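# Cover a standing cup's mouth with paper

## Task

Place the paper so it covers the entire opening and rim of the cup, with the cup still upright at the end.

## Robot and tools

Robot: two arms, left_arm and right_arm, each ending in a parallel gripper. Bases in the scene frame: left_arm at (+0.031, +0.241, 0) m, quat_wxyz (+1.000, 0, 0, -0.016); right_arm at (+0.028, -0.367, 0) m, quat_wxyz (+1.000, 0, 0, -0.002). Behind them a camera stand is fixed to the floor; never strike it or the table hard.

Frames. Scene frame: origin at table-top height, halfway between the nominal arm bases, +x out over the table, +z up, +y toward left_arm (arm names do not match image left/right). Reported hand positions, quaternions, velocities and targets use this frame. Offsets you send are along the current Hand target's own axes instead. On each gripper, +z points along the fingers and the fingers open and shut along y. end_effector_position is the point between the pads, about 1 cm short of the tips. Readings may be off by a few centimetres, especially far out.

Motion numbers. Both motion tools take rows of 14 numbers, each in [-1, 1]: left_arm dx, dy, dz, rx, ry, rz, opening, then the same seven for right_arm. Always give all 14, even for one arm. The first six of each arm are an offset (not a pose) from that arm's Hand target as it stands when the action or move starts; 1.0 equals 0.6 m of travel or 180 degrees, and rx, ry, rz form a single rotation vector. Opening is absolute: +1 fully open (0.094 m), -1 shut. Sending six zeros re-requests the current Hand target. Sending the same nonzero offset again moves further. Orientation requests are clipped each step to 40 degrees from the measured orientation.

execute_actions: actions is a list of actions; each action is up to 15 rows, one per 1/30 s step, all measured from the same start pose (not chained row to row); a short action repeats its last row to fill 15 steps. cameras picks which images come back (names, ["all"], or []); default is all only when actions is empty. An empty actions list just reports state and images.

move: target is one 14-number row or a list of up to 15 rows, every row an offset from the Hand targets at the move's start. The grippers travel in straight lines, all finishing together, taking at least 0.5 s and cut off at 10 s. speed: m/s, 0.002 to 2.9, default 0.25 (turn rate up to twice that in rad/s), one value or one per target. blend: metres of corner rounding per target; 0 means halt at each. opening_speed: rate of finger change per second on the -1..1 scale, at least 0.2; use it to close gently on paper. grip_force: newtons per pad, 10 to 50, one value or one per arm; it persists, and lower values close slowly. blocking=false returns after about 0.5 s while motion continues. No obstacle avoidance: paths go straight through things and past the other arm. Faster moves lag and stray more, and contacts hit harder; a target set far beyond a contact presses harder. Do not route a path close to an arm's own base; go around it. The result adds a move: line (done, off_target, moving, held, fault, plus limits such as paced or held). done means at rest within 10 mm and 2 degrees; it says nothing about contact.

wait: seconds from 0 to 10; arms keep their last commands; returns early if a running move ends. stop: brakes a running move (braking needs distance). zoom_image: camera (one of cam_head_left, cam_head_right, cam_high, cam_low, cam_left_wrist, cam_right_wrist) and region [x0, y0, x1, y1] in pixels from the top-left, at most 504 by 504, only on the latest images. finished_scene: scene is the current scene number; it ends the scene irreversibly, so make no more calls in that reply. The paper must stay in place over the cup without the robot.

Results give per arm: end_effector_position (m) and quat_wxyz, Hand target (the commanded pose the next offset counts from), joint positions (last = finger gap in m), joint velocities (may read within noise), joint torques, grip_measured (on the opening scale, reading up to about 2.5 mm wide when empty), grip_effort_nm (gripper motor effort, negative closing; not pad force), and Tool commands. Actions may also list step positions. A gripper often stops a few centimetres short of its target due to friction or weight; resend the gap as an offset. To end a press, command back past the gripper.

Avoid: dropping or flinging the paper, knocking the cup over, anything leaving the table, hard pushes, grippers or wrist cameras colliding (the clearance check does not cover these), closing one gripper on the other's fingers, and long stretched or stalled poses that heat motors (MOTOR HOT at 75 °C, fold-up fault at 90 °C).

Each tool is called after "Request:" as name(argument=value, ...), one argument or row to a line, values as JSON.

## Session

Request:
execute_actions(
  actions=[],
)

Scene clock: 0.00 s.
left_arm: end_effector_position=(+0.4358, +0.2925, +0.1214) grip_measured=+1.000 grip_effort_nm=n/a end_effector_quat_wxyz=(+0.631, -0.102, +0.768, +0.032) | right_arm: end_effector_position=(+0.4442, -0.3675, +0.1376) grip_measured=+1.000 grip_effort_nm=n/a end_effector_quat_wxyz=(+0.639, +0.006, +0.769, -0.023)
Joint positions: left_arm=[0.11 1.588 0.359 1.025 -0.101 -0.103 0.094] | right_arm=[0.03 1.552 0.401 0.967 0.07 -0.015 0.094]
Joint velocities: within noise
Joint torques (N m): no reading
Heat: left arm: 37 °C; right arm: 33 °C.
Hand target: left_arm +0.4377, +0.2927, +0.1275; +0.638, -0.102, +0.763, +0.032 | right_arm +0.4450, -0.3676, +0.1409; +0.642, +0.006, +0.766, -0.023
Tool commands: left_gripper/opening=+1.0 right_gripper/opening=+1.0
camera_calibration:
cam_left_wrist: T_world_to_cam=[[0.202242, -0.978609, -0.0377127, 0.21261], [-0.673118, -0.110931, -0.731168, 0.459895], [0.711344, 0.173258, -0.681154, -0.162645], [0, 0, 0, 1]] pos_world=[0.382262, 0.287258, 0.233492]
cam_right_wrist: T_world_to_cam=[[-0.0369534, -0.994277, -0.100237, -0.329769], [-0.703568, 0.0971182, -0.70396, 0.485245], [0.709666, 0.0445102, -0.703131, -0.0935176], [0, 0, 0, 1]] pos_world=[0.395583, -0.370846, 0.242783]

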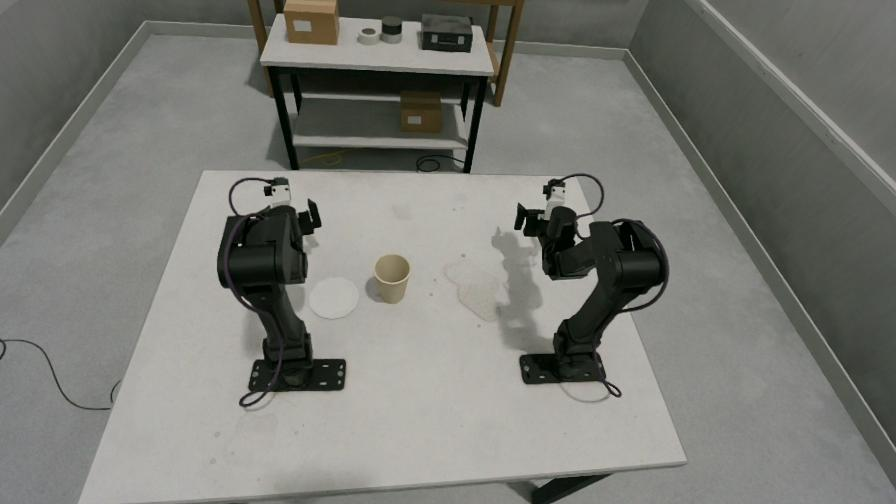

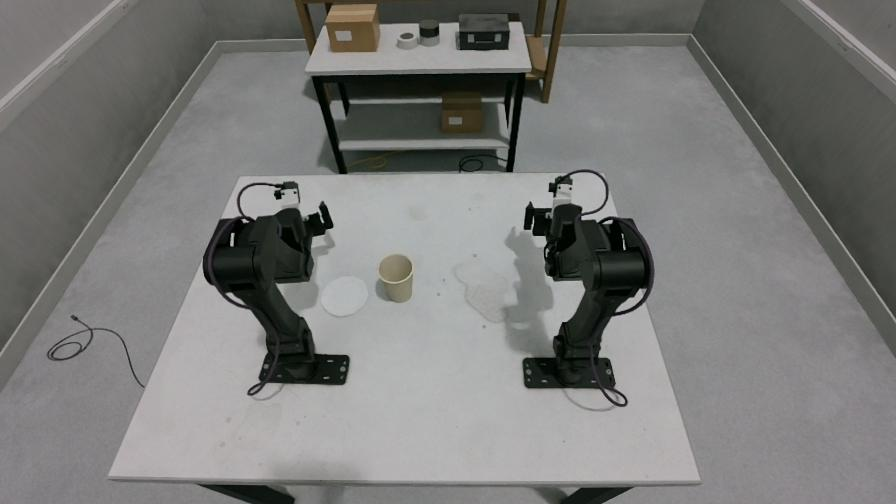

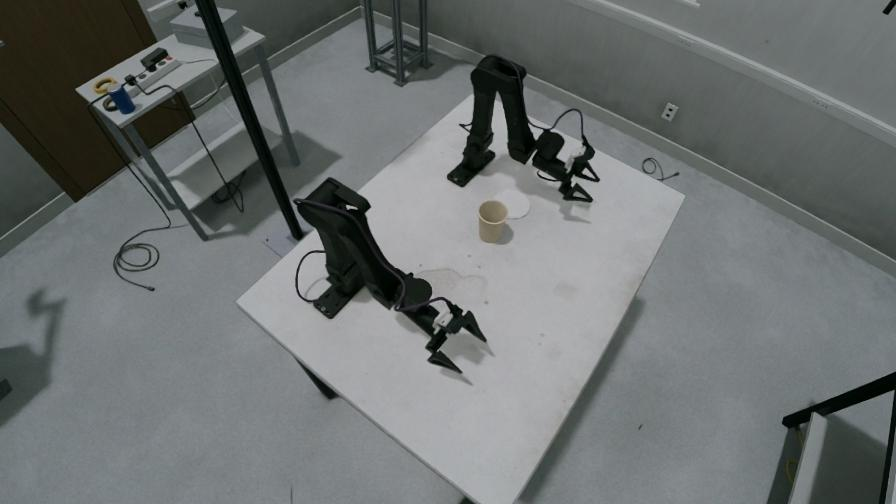

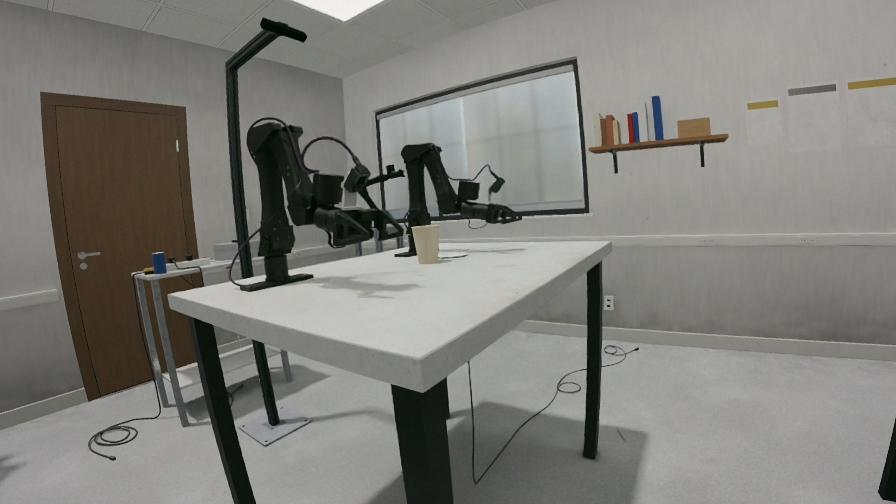

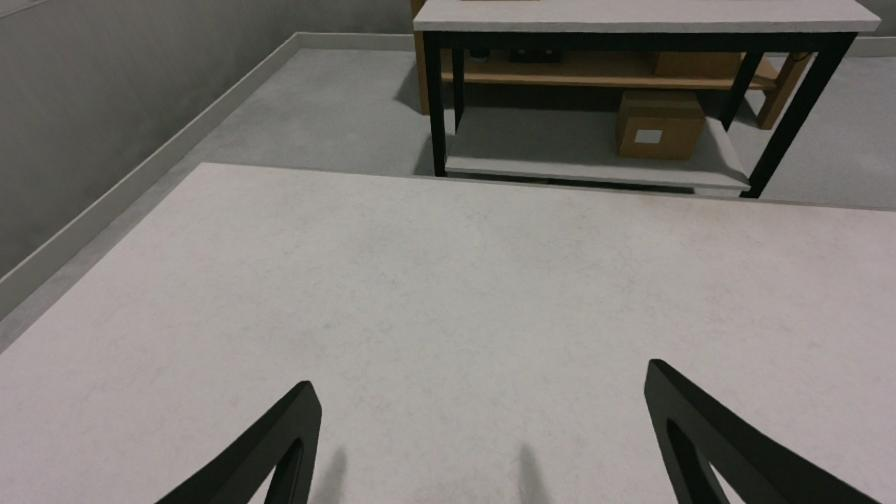

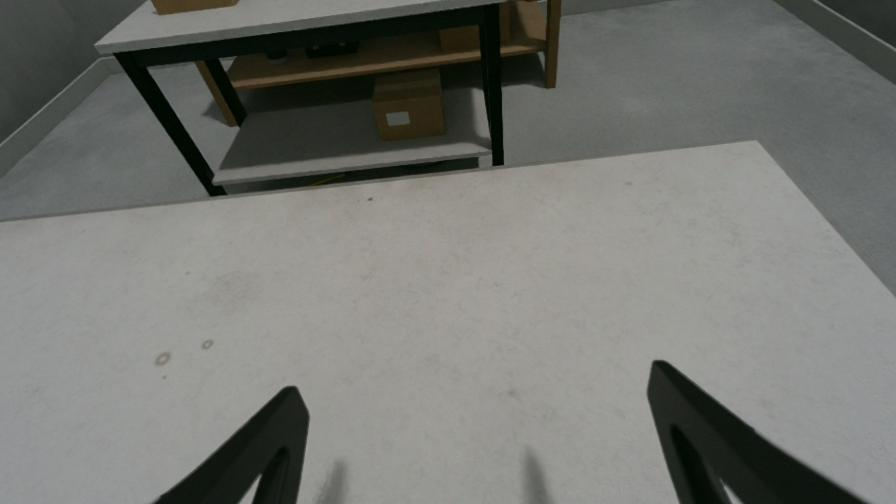

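Request:
zoom_image(
  camera="cam_head_right",
  region=[300, 235, 440, 335],
)

Request:
zoom_image(
  camera="cam_low",
  region=[390, 210, 510, 280],
)

Request:
zoom_image(
  camera="cam_head_left",
  region=[290, 235, 430, 335],
)

Request:
zoom_image(
  camera="cam_high",
  region=[450, 160, 570, 260],
)

Scaled by 3.600 from the camera's 896x504 image, which has a finer 1280x720 frame.

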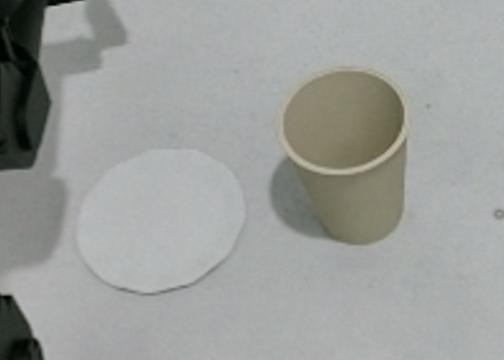

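Scaled by 4.200 from the camera's 896x504 image, which has a finer 1280x720 frame.

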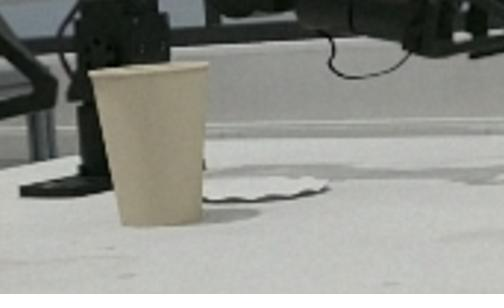

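Scaled by 3.600 from the camera's 896x504 image, which has a finer 1280x720 frame.

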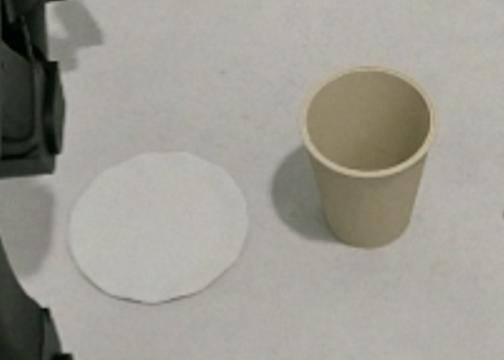

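Scaled by 4.200 from the camera's 896x504 image, which has a finer 1280x720 frame.

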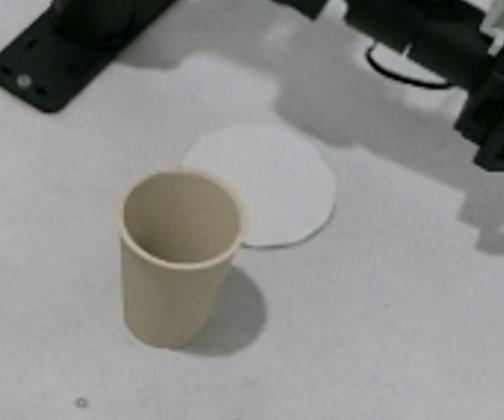

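Request:
move(
  target=[0.1427, -0.0183, -0.318, 0.0221, 0.4416, 0.0706, -0.468, 0, 0, 0, 0, 0, 0, 1],
  speed=0.35,
  cameras=["cam_left_wrist", "cam_low"],
)

Request:
zoom_image(
  camera="cam_low",
  region=[410, 220, 500, 275],
)

Request:
zoom_image(
  camera="cam_left_wrist",
  region=[430, 120, 850, 450],
)

Scene clock: 46.17 s.
left_arm: end_effector_position=(+0.2341, +0.2413, +0.0720) grip_measured=-0.466 grip_effort_nm=-0.06 end_effector_quat_wxyz=(-0.009, -0.006, +1.000, +0.004) | right_arm: end_effector_position=(+0.4442, -0.3675, +0.1376) grip_measured=+1.000 grip_effort_nm=0.00 end_effector_quat_wxyz=(+0.639, +0.006, +0.769, -0.023)
Joint positions: left_arm=[0.02 1.347 0.893 -1.135 -0.009 -0.023 0.025] | right_arm=[0.03 1.552 0.401 0.967 0.07 -0.015 0.094]
Joint torques (N m): left_arm=[-0.7 -3.17 9.57 0.27 0.07 0.02] | right_arm=[0.06 -6.43 6.38 1.96 0 -0.02]
Heat: left arm: 38 °C; right arm: 37 °C.
Hand target: left_arm +0.2413, +0.2380, +0.0796; +0.000, +0.000, +1.000, +0.000 | right_arm +0.4450, -0.3676, +0.1409; +0.642, +0.006, +0.766, -0.023
Off the commanded pose: left_arm 0.011 m, 1 deg | right_arm 0.003 m, 0 deg.
move: off_target (left_arm)
camera_calibration:
cam_left_wrist: T_world_to_cam=[[-0.102532, -0.994115, -0.0349706, 0.276363], [-0.84101, 0.0678596, 0.536746, 0.187158], [-0.531214, 0.0844444, -0.843019, 0.280018], [0, 0, 0, 1]] pos_world=[0.334487, 0.23839, 0.145269]
Images, in order (width x height): cam_low 896x504, cam_left_wrist 896x504.

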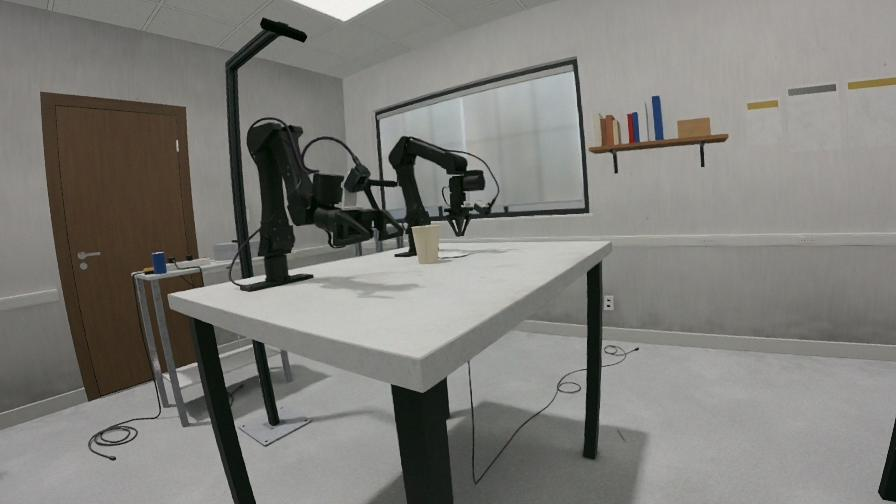

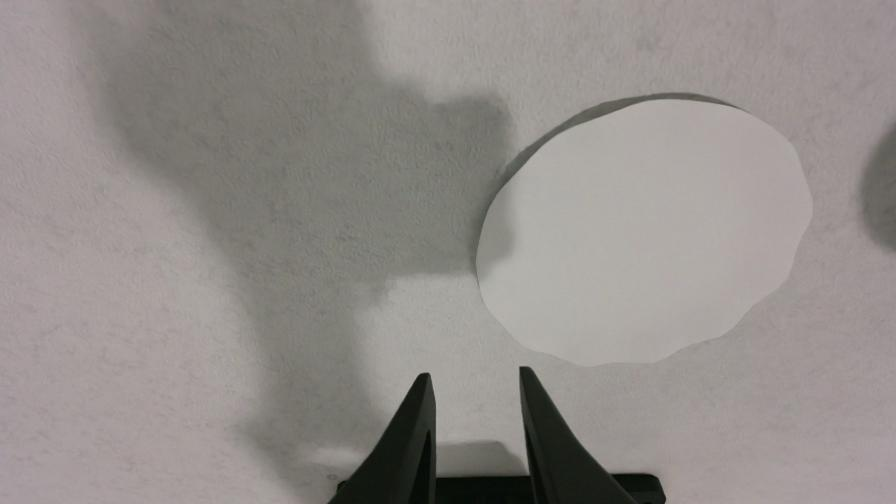

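Scaled by 5.600 from the camera's 896x504 image, which has a finer 1280x720 frame.

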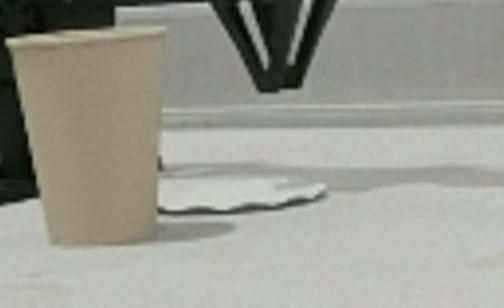

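Scaled by 1.200 from the camera's 896x504 image, which has a finer 1280x720 frame.

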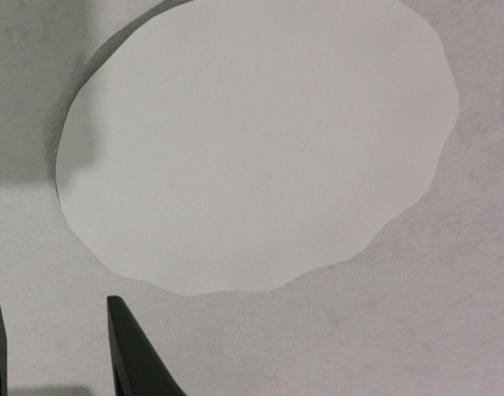

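Request:
move(
  target=[
    [0.005, -0.0057, 0.0743, 0, 0, -0.0556, -0.468, 0, 0, 0, 0, 0, 0, 1],
    [0.005, -0.0057, 0.1213, 0, 0, -0.0556, -0.468, 0, 0, 0, 0, 0, 0, 1],
  ],
  speed=[0.15, 0.04],
  cameras=["cam_left_wrist", "cam_low"],
)

Request:
zoom_image(
  camera="cam_low",
  region=[410, 220, 500, 275],
)

Request:
zoom_image(
  camera="cam_left_wrist",
  region=[380, 250, 680, 504],
)

Scene clock: 91.33 s.
left_arm: end_effector_position=(+0.2384, +0.2372, +0.0114) grip_measured=-0.466 grip_effort_nm=-0.06 end_effector_quat_wxyz=(-0.001, -0.088, +0.996, +0.003) | right_arm: end_effector_position=(+0.4442, -0.3675, +0.1376) grip_measured=+1.000 grip_effort_nm=-0.01 end_effector_quat_wxyz=(+0.639, +0.006, +0.769, -0.023)
Joint positions: left_arm=[0.003 1.442 0.713 -0.845 -0.005 -0.205 0.025] | right_arm=[0.03 1.552 0.401 0.967 0.07 -0.015 0.094]
Joint torques (N m): left_arm=[-0.7 -3.41 4.29 0.71 0.06 -0.09] | right_arm=[0.06 -6.43 6.38 1.96 0 -0.02]
Heat: left arm: 40 °C; right arm: 39 °C.
Hand target: left_arm +0.2382, +0.2346, +0.0068; +0.000, -0.087, +0.996, +0.000 | right_arm +0.4450, -0.3676, +0.1409; +0.642, +0.006, +0.766, -0.023
Off the commanded pose: left_arm 0.005 m, 0 deg | right_arm 0.003 m, 0 deg.
move: done
camera_calibration:
cam_left_wrist: T_world_to_cam=[[0.0624553, -0.997472, -0.0338921, 0.232052], [-0.849117, -0.0709509, 0.523418, 0.258568], [-0.5245, -0.00391194, -0.851401, 0.251035], [0, 0, 0, 1]] pos_world=[0.33673, 0.250793, 0.0862569]
Images, in order (width x height): cam_low 896x504, cam_left_wrist 896x504.

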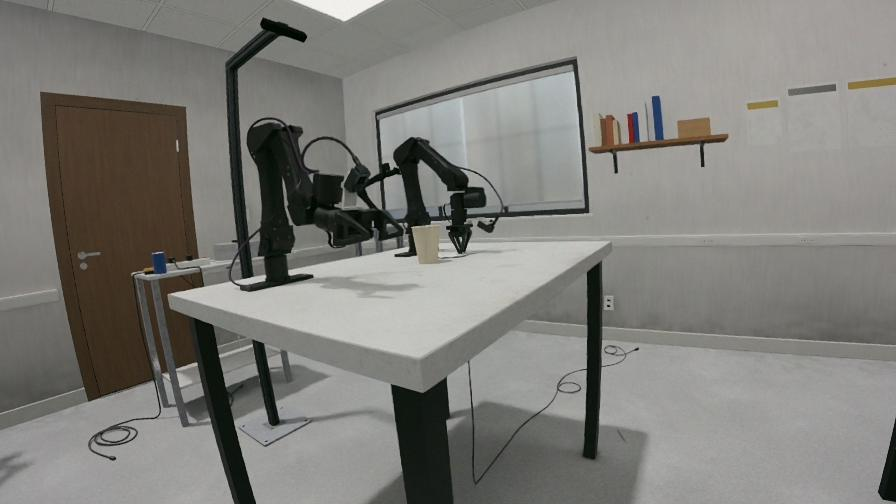

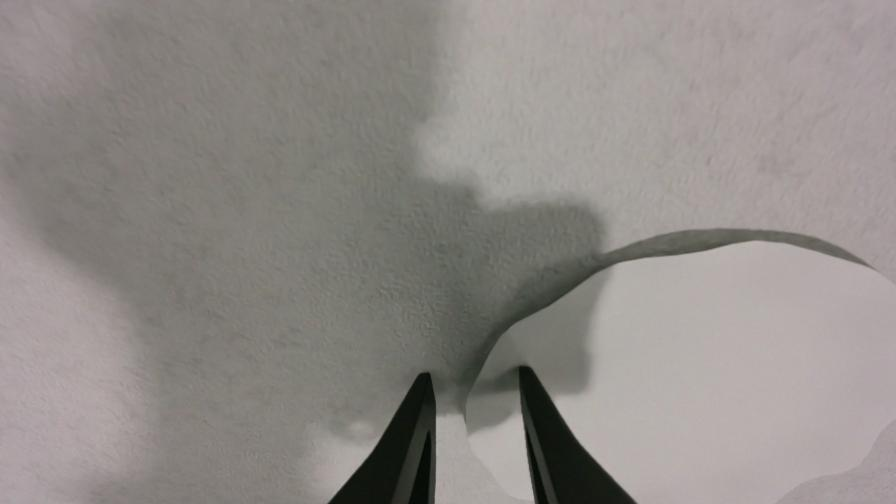

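Scaled by 5.600 from the camera's 896x504 image, which has a finer 1280x720 frame.

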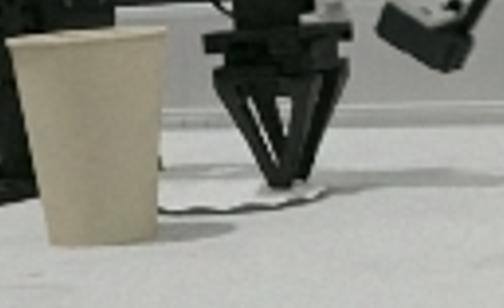

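Scaled by 1.680 from the camera's 896x504 image, which has a finer 1280x720 frame.

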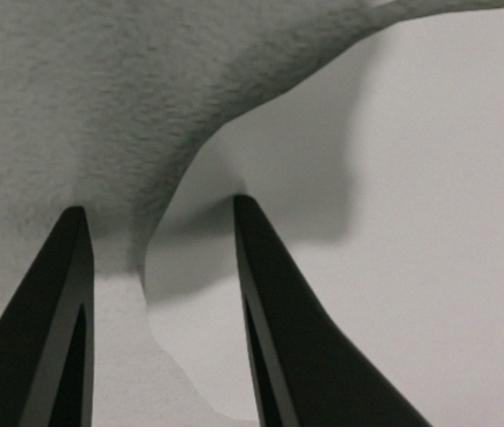

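Request:
move(
  target=[
    [0, -0.0083, -0.02, 0, 0, 0, -0.468, 0, 0, 0, 0, 0, 0, 1],
    [0, -0.0083, 0.0005, 0, 0, 0, -0.468, 0, 0, 0, 0, 0, 0, 1],
  ],
  speed=0.04,
  cameras=["cam_left_wrist"],
)

Request:
zoom_image(
  camera="cam_left_wrist",
  region=[380, 250, 680, 504],
)

Scene clock: 102.27 s.
left_arm: end_effector_position=(+0.2384, +0.2323, +0.0106) grip_measured=-0.466 grip_effort_nm=-0.06 end_effector_quat_wxyz=(-0.002, -0.088, +0.996, +0.003) | right_arm: end_effector_position=(+0.4442, -0.3675, +0.1376) grip_measured=+1.000 grip_effort_nm=-0.01 end_effector_quat_wxyz=(+0.639, +0.006, +0.769, -0.023)
Joint positions: left_arm=[-0.02 1.446 0.713 -0.843 -0.005 -0.228 0.025] | right_arm=[0.03 1.552 0.401 0.967 0.07 -0.015 0.094]
Joint torques (N m): left_arm=[-0.72 -3.34 4.55 0.74 0.06 -0.1] | right_arm=[0.06 -6.45 6.38 1.96 0 -0.02]
Heat: left arm: 39 °C; right arm: 39 °C.
Hand target: left_arm +0.2390, +0.2297, +0.0065; +0.000, -0.087, +0.996, +0.000 | right_arm +0.4450, -0.3676, +0.1409; +0.642, +0.006, +0.766, -0.023
Off the commanded pose: left_arm 0.005 m, 0 deg | right_arm 0.003 m, 0 deg.
move: done
camera_calibration:
cam_left_wrist: T_world_to_cam=[[0.0624052, -0.997466, -0.0341622, 0.227262], [-0.84798, -0.0710419, 0.525245, 0.258319], [-0.526341, -0.00380917, -0.850265, 0.250717], [0, 0, 0, 1]] pos_world=[0.33683, 0.245993, 0.0852588]
Images, in order (width x height): cam_left_wrist 896x504.

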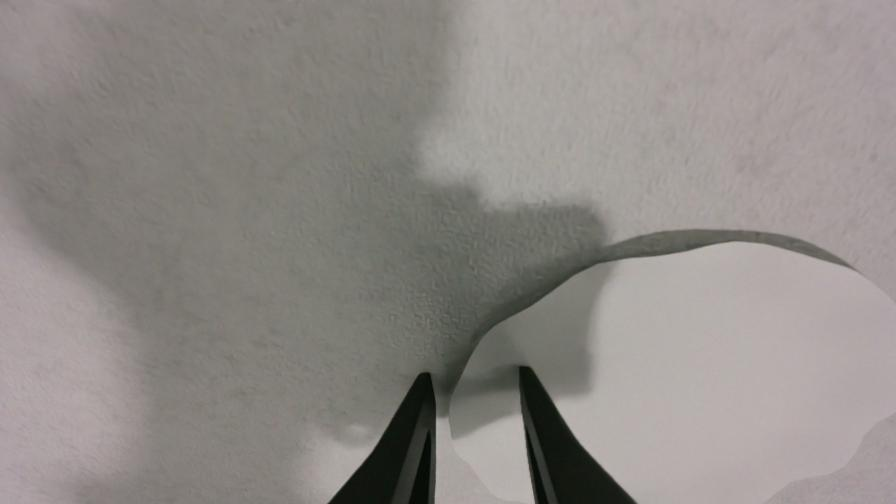

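Scaled by 1.680 from the camera's 896x504 image, which has a finer 1280x720 frame.

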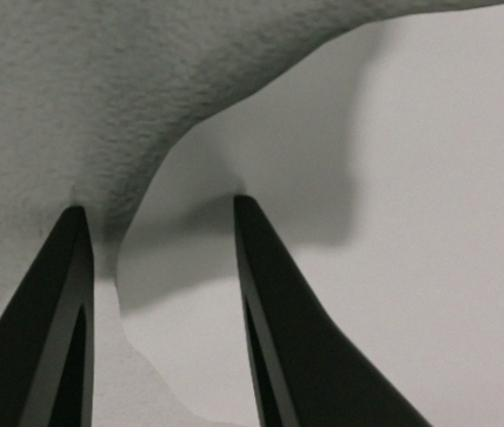

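Request:
move(
  target=[0, 0, 0, 0, 0, 0, -1, 0, 0, 0, 0, 0, 0, 1],
  speed=0.03,
  grip_force=25,
  cameras=["cam_left_wrist", "cam_low"],
)

Request:
zoom_image(
  camera="cam_low",
  region=[410, 220, 500, 275],
)

Request:
zoom_image(
  camera="cam_left_wrist",
  region=[380, 250, 680, 504],
)

Scene clock: 110.87 s.
left_arm: end_effector_position=(+0.2385, +0.2323, +0.0106) grip_measured=-0.995 grip_effort_nm=-0.24 end_effector_quat_wxyz=(-0.002, -0.089, +0.996, +0.003) | right_arm: end_effector_position=(+0.4442, -0.3675, +0.1376) grip_measured=+1.000 grip_effort_nm=-0.01 end_effector_quat_wxyz=(+0.639, +0.006, +0.769, -0.023)
Joint positions: left_arm=[-0.02 1.446 0.713 -0.843 -0.005 -0.228 0] | right_arm=[0.03 1.552 0.401 0.967 0.07 -0.015 0.094]
Joint torques (N m): left_arm=[-0.69 -3.37 4.55 0.72 0.05 -0.09] | right_arm=[0.05 -6.43 6.39 1.96 0 -0.02]
Heat: left arm: 38 °C; right arm: 39 °C.
Hand target: left_arm +0.2390, +0.2297, +0.0065; +0.000, -0.087, +0.996, +0.000 | right_arm +0.4450, -0.3676, +0.1409; +0.642, +0.006, +0.766, -0.023
Off the commanded pose: left_arm 0.005 m, 0 deg | right_arm 0.003 m, 0 deg.
grip_force (N): 25, 25
move: done
camera_calibration:
cam_left_wrist: T_world_to_cam=[[0.0627839, -0.997443, -0.0341432, 0.227121], [-0.848142, -0.0713553, 0.524941, 0.258561], [-0.526035, -0.00399962, -0.850453, 0.250729], [0, 0, 0, 1]] pos_world=[0.336929, 0.245992, 0.0852585]
Images, in order (width x height): cam_low 896x504, cam_left_wrist 896x504.

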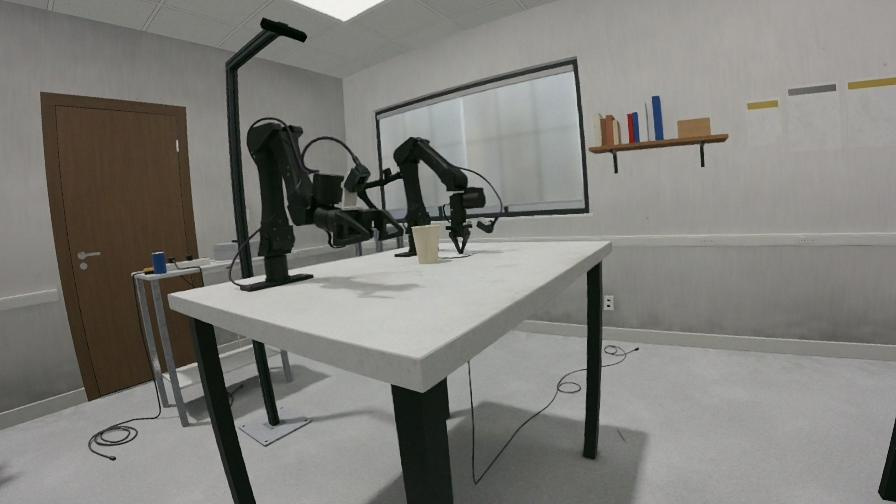

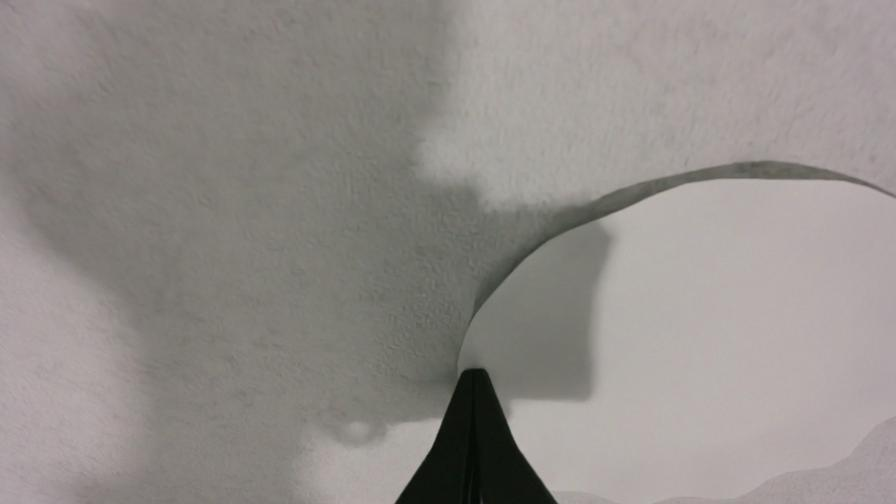

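Scaled by 5.600 from the camera's 896x504 image, which has a finer 1280x720 frame.

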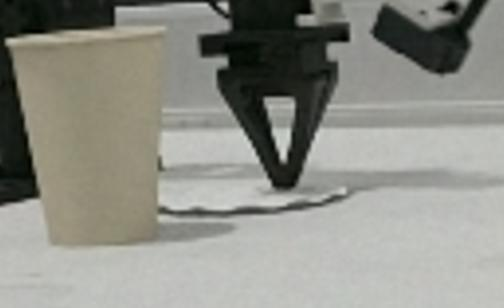

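Scaled by 1.680 from the camera's 896x504 image, which has a finer 1280x720 frame.

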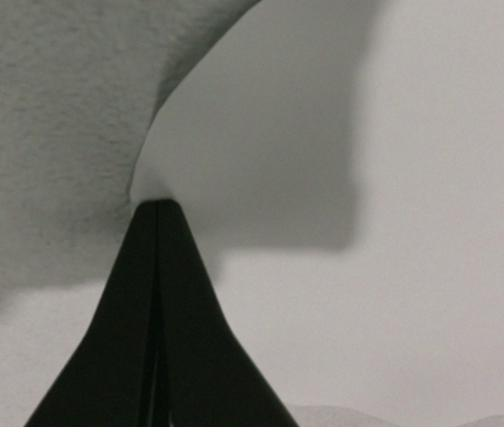

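Request:
move(
  target=[0, 0, -0.06, 0, 0, 0, -1, 0, 0, 0, 0, 0, 0, 1],
  speed=0.06,
  cameras=["cam_left_wrist", "cam_low", "cam_head_right"],
)

Request:
zoom_image(
  camera="cam_low",
  region=[410, 220, 500, 275],
)

Scene clock: 116.63 s.
left_arm: end_effector_position=(+0.2306, +0.2327, +0.0323) grip_measured=-0.995 grip_effort_nm=-0.24 end_effector_quat_wxyz=(-0.017, -0.089, +0.996, +0.005) | right_arm: end_effector_position=(+0.4442, -0.3675, +0.1376) grip_measured=+1.000 grip_effort_nm=0.00 end_effector_quat_wxyz=(+0.639, +0.006, +0.769, -0.023)
Joint positions: left_arm=[-0.02 1.402 0.771 -0.975 -0.005 -0.228 0] | right_arm=[0.03 1.552 0.401 0.967 0.07 -0.015 0.094]
Joint torques (N m): left_arm=[-0.66 -5.08 8.83 0.27 0.06 -0.08] | right_arm=[0.06 -6.43 6.38 1.95 0 -0.02]
Heat: left arm: 38 °C; right arm: 40 °C.
Hand target: left_arm +0.2391, +0.2297, +0.0426; +0.000, -0.087, +0.996, +0.000 | right_arm +0.4450, -0.3676, +0.1409; +0.642, +0.006, +0.766, -0.023
Off the commanded pose: left_arm 0.014 m, 2 deg | right_arm 0.003 m, 0 deg.
grip_force (N): 25, 25
move: off_target (left_arm)
camera_calibration:
cam_left_wrist: T_world_to_cam=[[0.0617823, -0.997385, -0.0374898, 0.229085], [-0.832154, -0.0722139, 0.549823, 0.236198], [-0.551093, -0.00277206, -0.83444, 0.270077], [0, 0, 0, 1]] pos_world=[0.331237, 0.246292, 0.104084]
Images, in order (width x height): cam_head_right 896x504, cam_low 896x504, cam_left_wrist 896x504.

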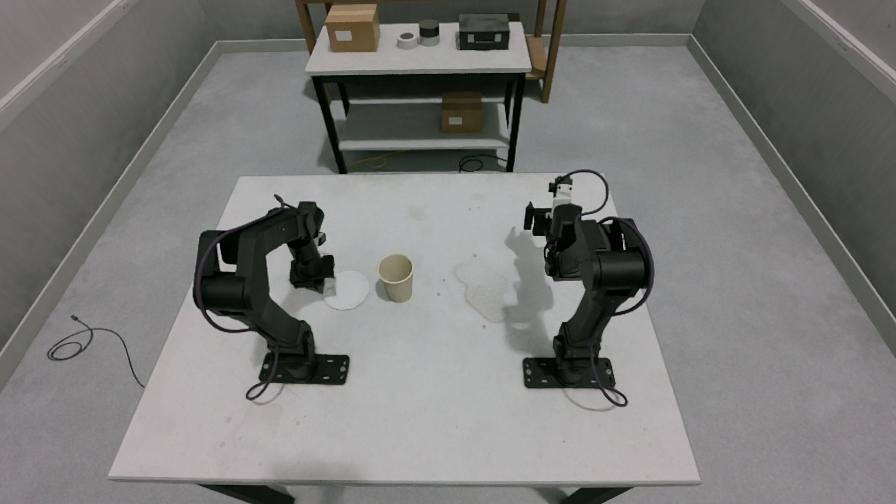

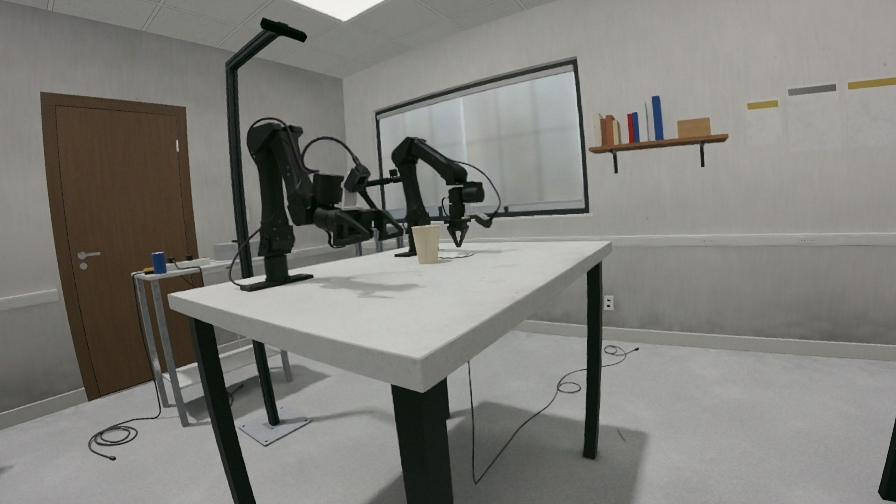

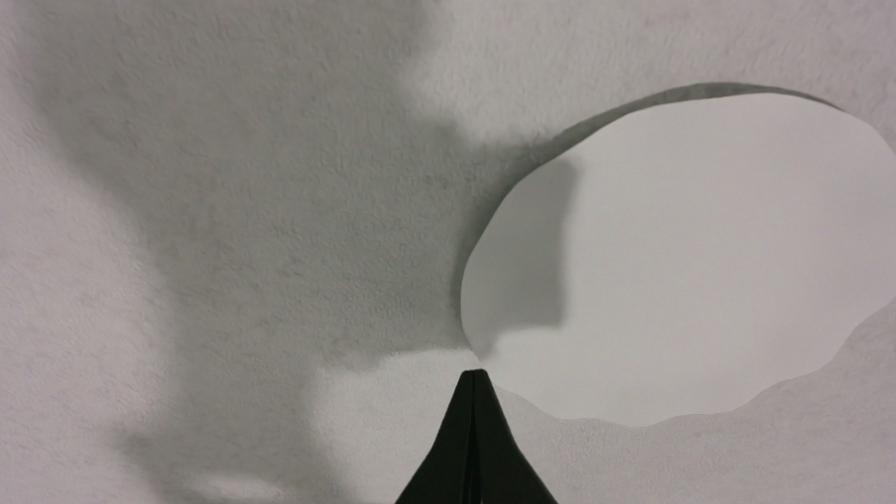

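Scaled by 5.600 from the camera's 896x504 image, which has a finer 1280x720 frame.

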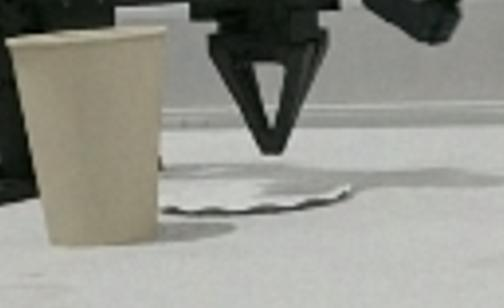

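Request:
zoom_image(
  camera="cam_low",
  region=[435, 240, 485, 265],
)

Request:
zoom_image(
  camera="cam_left_wrist",
  region=[440, 60, 896, 440],
)

Scaled by 10.080 from the camera's 896x504 image, which has a finer 1280x720 frame.

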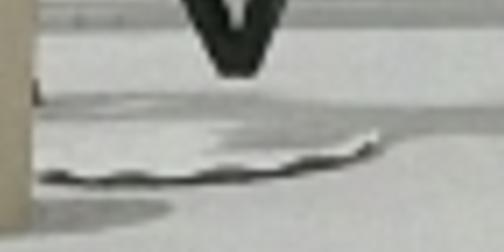

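Scaled by 1.105 from the camera's 896x504 image, which has a finer 1280x720 frame.

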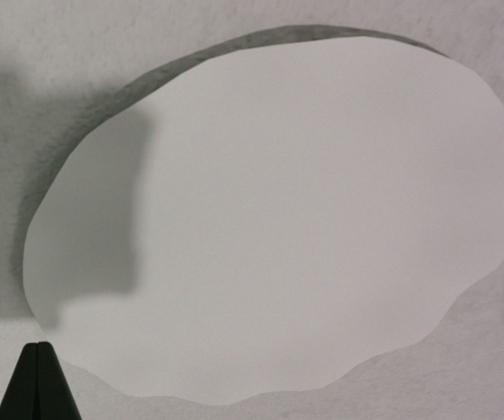

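Request:
move(
  target=[
    [-0.0114, 0.0002, -0.004, 0, 0, 0, -0.468, 0, 0, 0, 0, 0, 0, 1],
    [-0.0114, 0.0002, 0.0573, 0, 0, 0, -0.468, 0, 0, 0, 0, 0, 0, 1],
  ],
  speed=[0.1, 0.04],
  grip_force=50,
  cameras=["cam_left_wrist"],
)

Request:
zoom_image(
  camera="cam_left_wrist",
  region=[380, 250, 680, 504],
)

Scene clock: 217.30 s.
left_arm: end_effector_position=(+0.2461, +0.2320, +0.0129) grip_measured=-0.470 grip_effort_nm=0.14 end_effector_quat_wxyz=(-0.001, -0.089, +0.996, +0.003) | right_arm: end_effector_position=(+0.4442, -0.3675, +0.1376) grip_measured=+1.000 grip_effort_nm=-0.01 end_effector_quat_wxyz=(+0.639, +0.006, +0.769, -0.023)
Joint positions: left_arm=[-0.02 1.469 0.743 -0.847 -0.005 -0.228 0.025] | right_arm=[0.03 1.552 0.401 0.967 0.07 -0.015 0.094]
Joint torques (N m): left_arm=[-0.02 -3.63 4.27 0.69 0.05 0] | right_arm=[0.05 -6.45 6.37 1.96 0 -0.02]
Heat: left arm: 38 °C; right arm: 42 °C.
Hand target: left_arm +0.2458, +0.2310, +0.0081; +0.000, -0.087, +0.996, +0.000 | right_arm +0.4450, -0.3676, +0.1409; +0.642, +0.006, +0.766, -0.023
Off the commanded pose: left_arm 0.005 m, 0 deg | right_arm 0.003 m, 0 deg.
move: done
camera_calibration:
cam_left_wrist: T_world_to_cam=[[0.062927, -0.997443, -0.0338914, 0.226274], [-0.849533, -0.0713557, 0.522687, 0.264121], [-0.523769, -0.00409932, -0.851851, 0.256196], [0, 0, 0, 1]] pos_world=[0.344328, 0.245592, 0.0878563]
Images, in order (width x height): cam_left_wrist 896x504.

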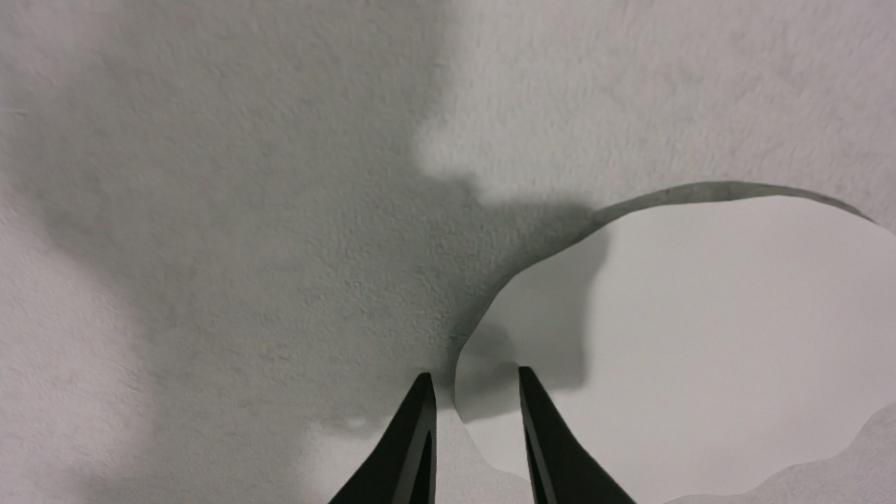

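Scaled by 1.680 from the camera's 896x504 image, which has a finer 1280x720 frame.

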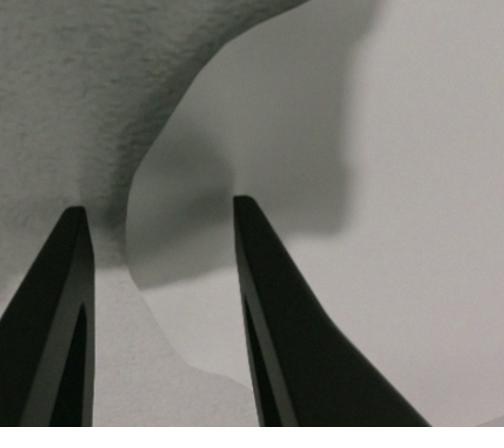

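Request:
move(
  target=[0, 0, 0, 0, 0, 0, -1, 0, 0, 0, 0, 0, 0, 1],
  speed=0.03,
  grip_force=25,
  cameras=["cam_left_wrist"],
)

Request:
zoom_image(
  camera="cam_left_wrist",
  region=[380, 250, 680, 504],
)

Scene clock: 225.67 s.
left_arm: end_effector_position=(+0.2463, +0.2319, +0.0129) grip_measured=-0.995 grip_effort_nm=-0.24 end_effector_quat_wxyz=(-0.001, -0.089, +0.996, +0.003) | right_arm: end_effector_position=(+0.4442, -0.3675, +0.1376) grip_measured=+1.000 grip_effort_nm=-0.01 end_effector_quat_wxyz=(+0.639, +0.006, +0.769, -0.023)
Joint positions: left_arm=[-0.02 1.469 0.743 -0.846 -0.005 -0.228 0] | right_arm=[0.03 1.552 0.401 0.967 0.07 -0.015 0.094]
Joint torques (N m): left_arm=[-0.01 -3.6 4.25 0.71 0.05 -0.01] | right_arm=[0.06 -6.43 6.38 1.96 0 -0.02]
Heat: left arm: 37 °C; right arm: 42 °C.
Hand target: left_arm +0.2458, +0.2310, +0.0081; +0.000, -0.087, +0.996, +0.000 | right_arm +0.4450, -0.3676, +0.1409; +0.642, +0.006, +0.766, -0.023
Off the commanded pose: left_arm 0.005 m, 0 deg | right_arm 0.003 m, 0 deg.
grip_force (N): 25, 25
move: done
camera_calibration:
cam_left_wrist: T_world_to_cam=[[0.0629228, -0.997449, -0.0337078, 0.226249], [-0.849912, -0.0712589, 0.522084, 0.264451], [-0.523154, -0.00420229, -0.852228, 0.256146], [0, 0, 0, 1]] pos_world=[0.344528, 0.245592, 0.0878555]
Images, in order (width x height): cam_left_wrist 896x504.

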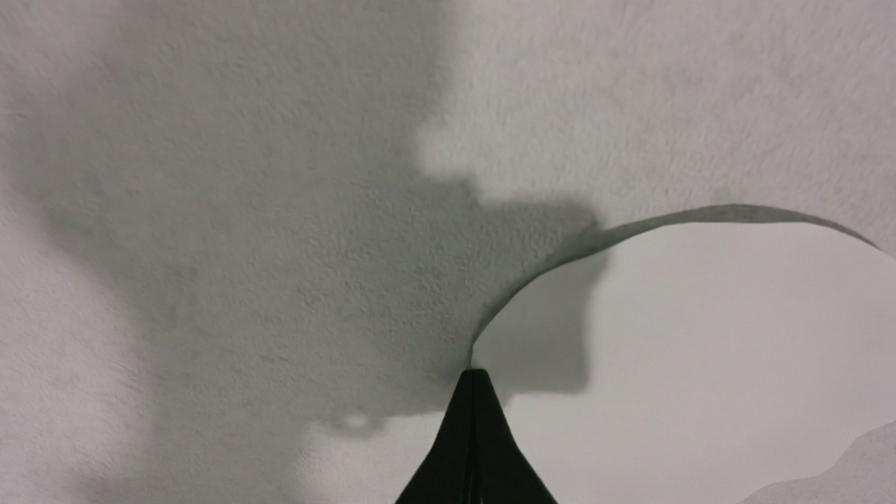

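Scaled by 1.680 from the camera's 896x504 image, which has a finer 1280x720 frame.

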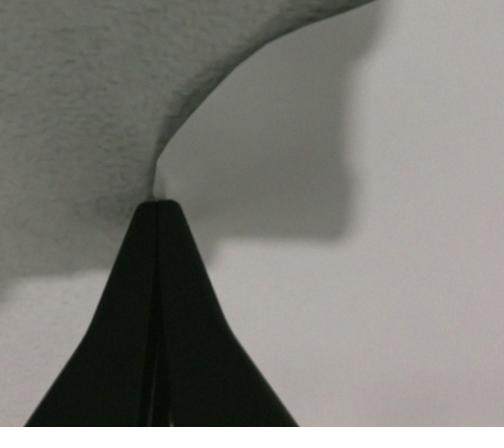

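Request:
move(
  target=[0, 0, -0.09, 0, 0, 0, -1, 0, 0, 0, 0, 0, 0, 1],
  speed=0.06,
  grip_force=50,
  cameras=["cam_left_wrist", "cam_low"],
)

Request:
zoom_image(
  camera="cam_low",
  region=[410, 210, 500, 275],
)

Scene clock: 235.67 s.
left_arm: end_effector_position=(+0.2375, +0.2324, +0.0511) grip_measured=-0.995 grip_effort_nm=-0.24 end_effector_quat_wxyz=(-0.018, -0.089, +0.996, +0.005) | right_arm: end_effector_position=(+0.4442, -0.3675, +0.1376) grip_measured=+1.000 grip_effort_nm=-0.01 end_effector_quat_wxyz=(+0.639, +0.006, +0.769, -0.023)
Joint positions: left_arm=[-0.02 1.405 0.852 -1.056 -0.005 -0.228 0] | right_arm=[0.03 1.552 0.401 0.967 0.07 -0.015 0.094]
Joint torques (N m): left_arm=[-0.03 -5.27 9.11 0.28 0.05 0] | right_arm=[0.05 -6.45 6.37 1.95 0 -0.02]
Heat: left arm: 37 °C; right arm: 43 °C.
Hand target: left_arm +0.2458, +0.2310, +0.0621; +0.000, -0.087, +0.996, +0.000 | right_arm +0.4450, -0.3676, +0.1409; +0.642, +0.006, +0.766, -0.023
Off the commanded pose: left_arm 0.014 m, 2 deg | right_arm 0.003 m, 0 deg.
move: off_target (left_arm)
camera_calibration:
cam_left_wrist: T_world_to_cam=[[0.061721, -0.997379, -0.0377646, 0.228994], [-0.830929, -0.0723085, 0.55166, 0.231289], [-0.552944, -0.00266927, -0.833214, 0.289879], [0, 0, 0, 1]] pos_world=[0.338338, 0.245892, 0.122586]
Images, in order (width x height): cam_low 896x504, cam_left_wrist 896x504.

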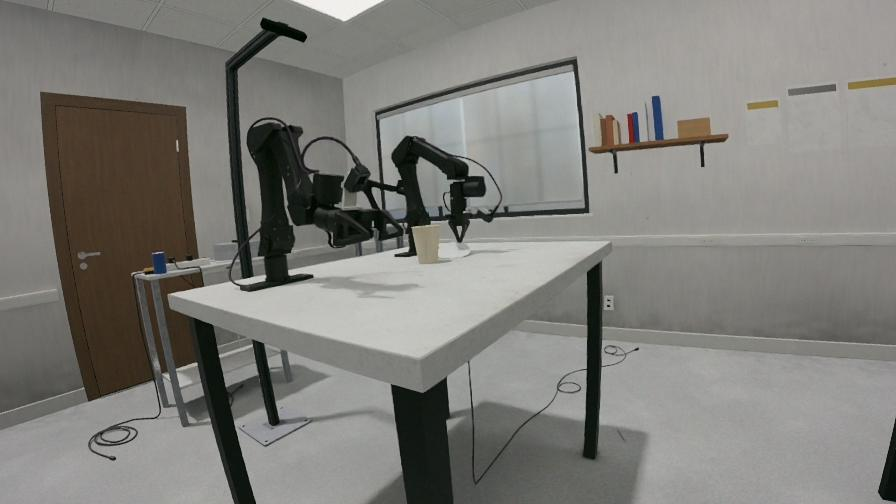

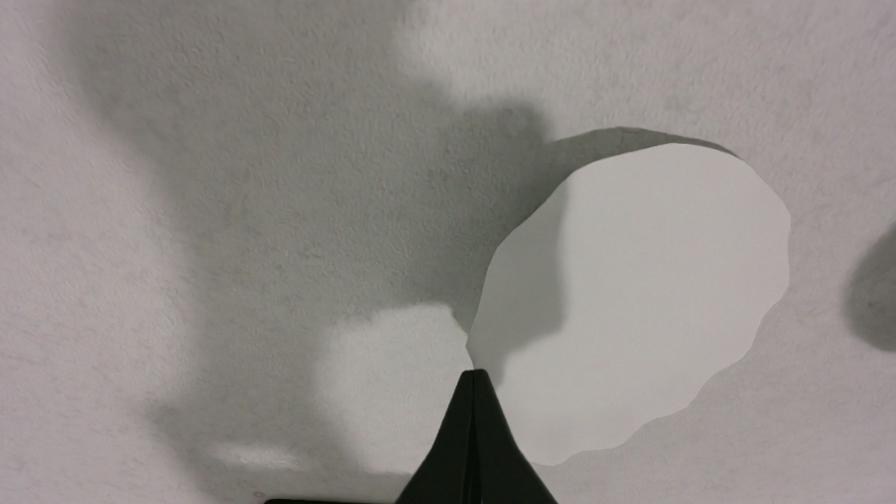

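Scaled by 5.600 from the camera's 896x504 image, which has a finer 1280x720 frame.

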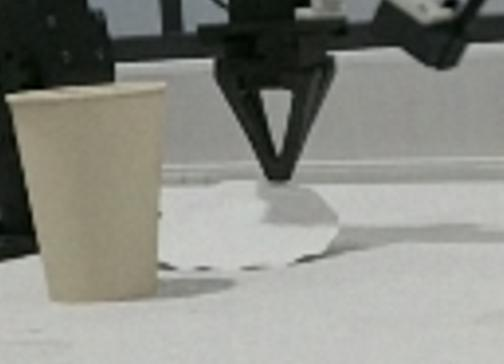

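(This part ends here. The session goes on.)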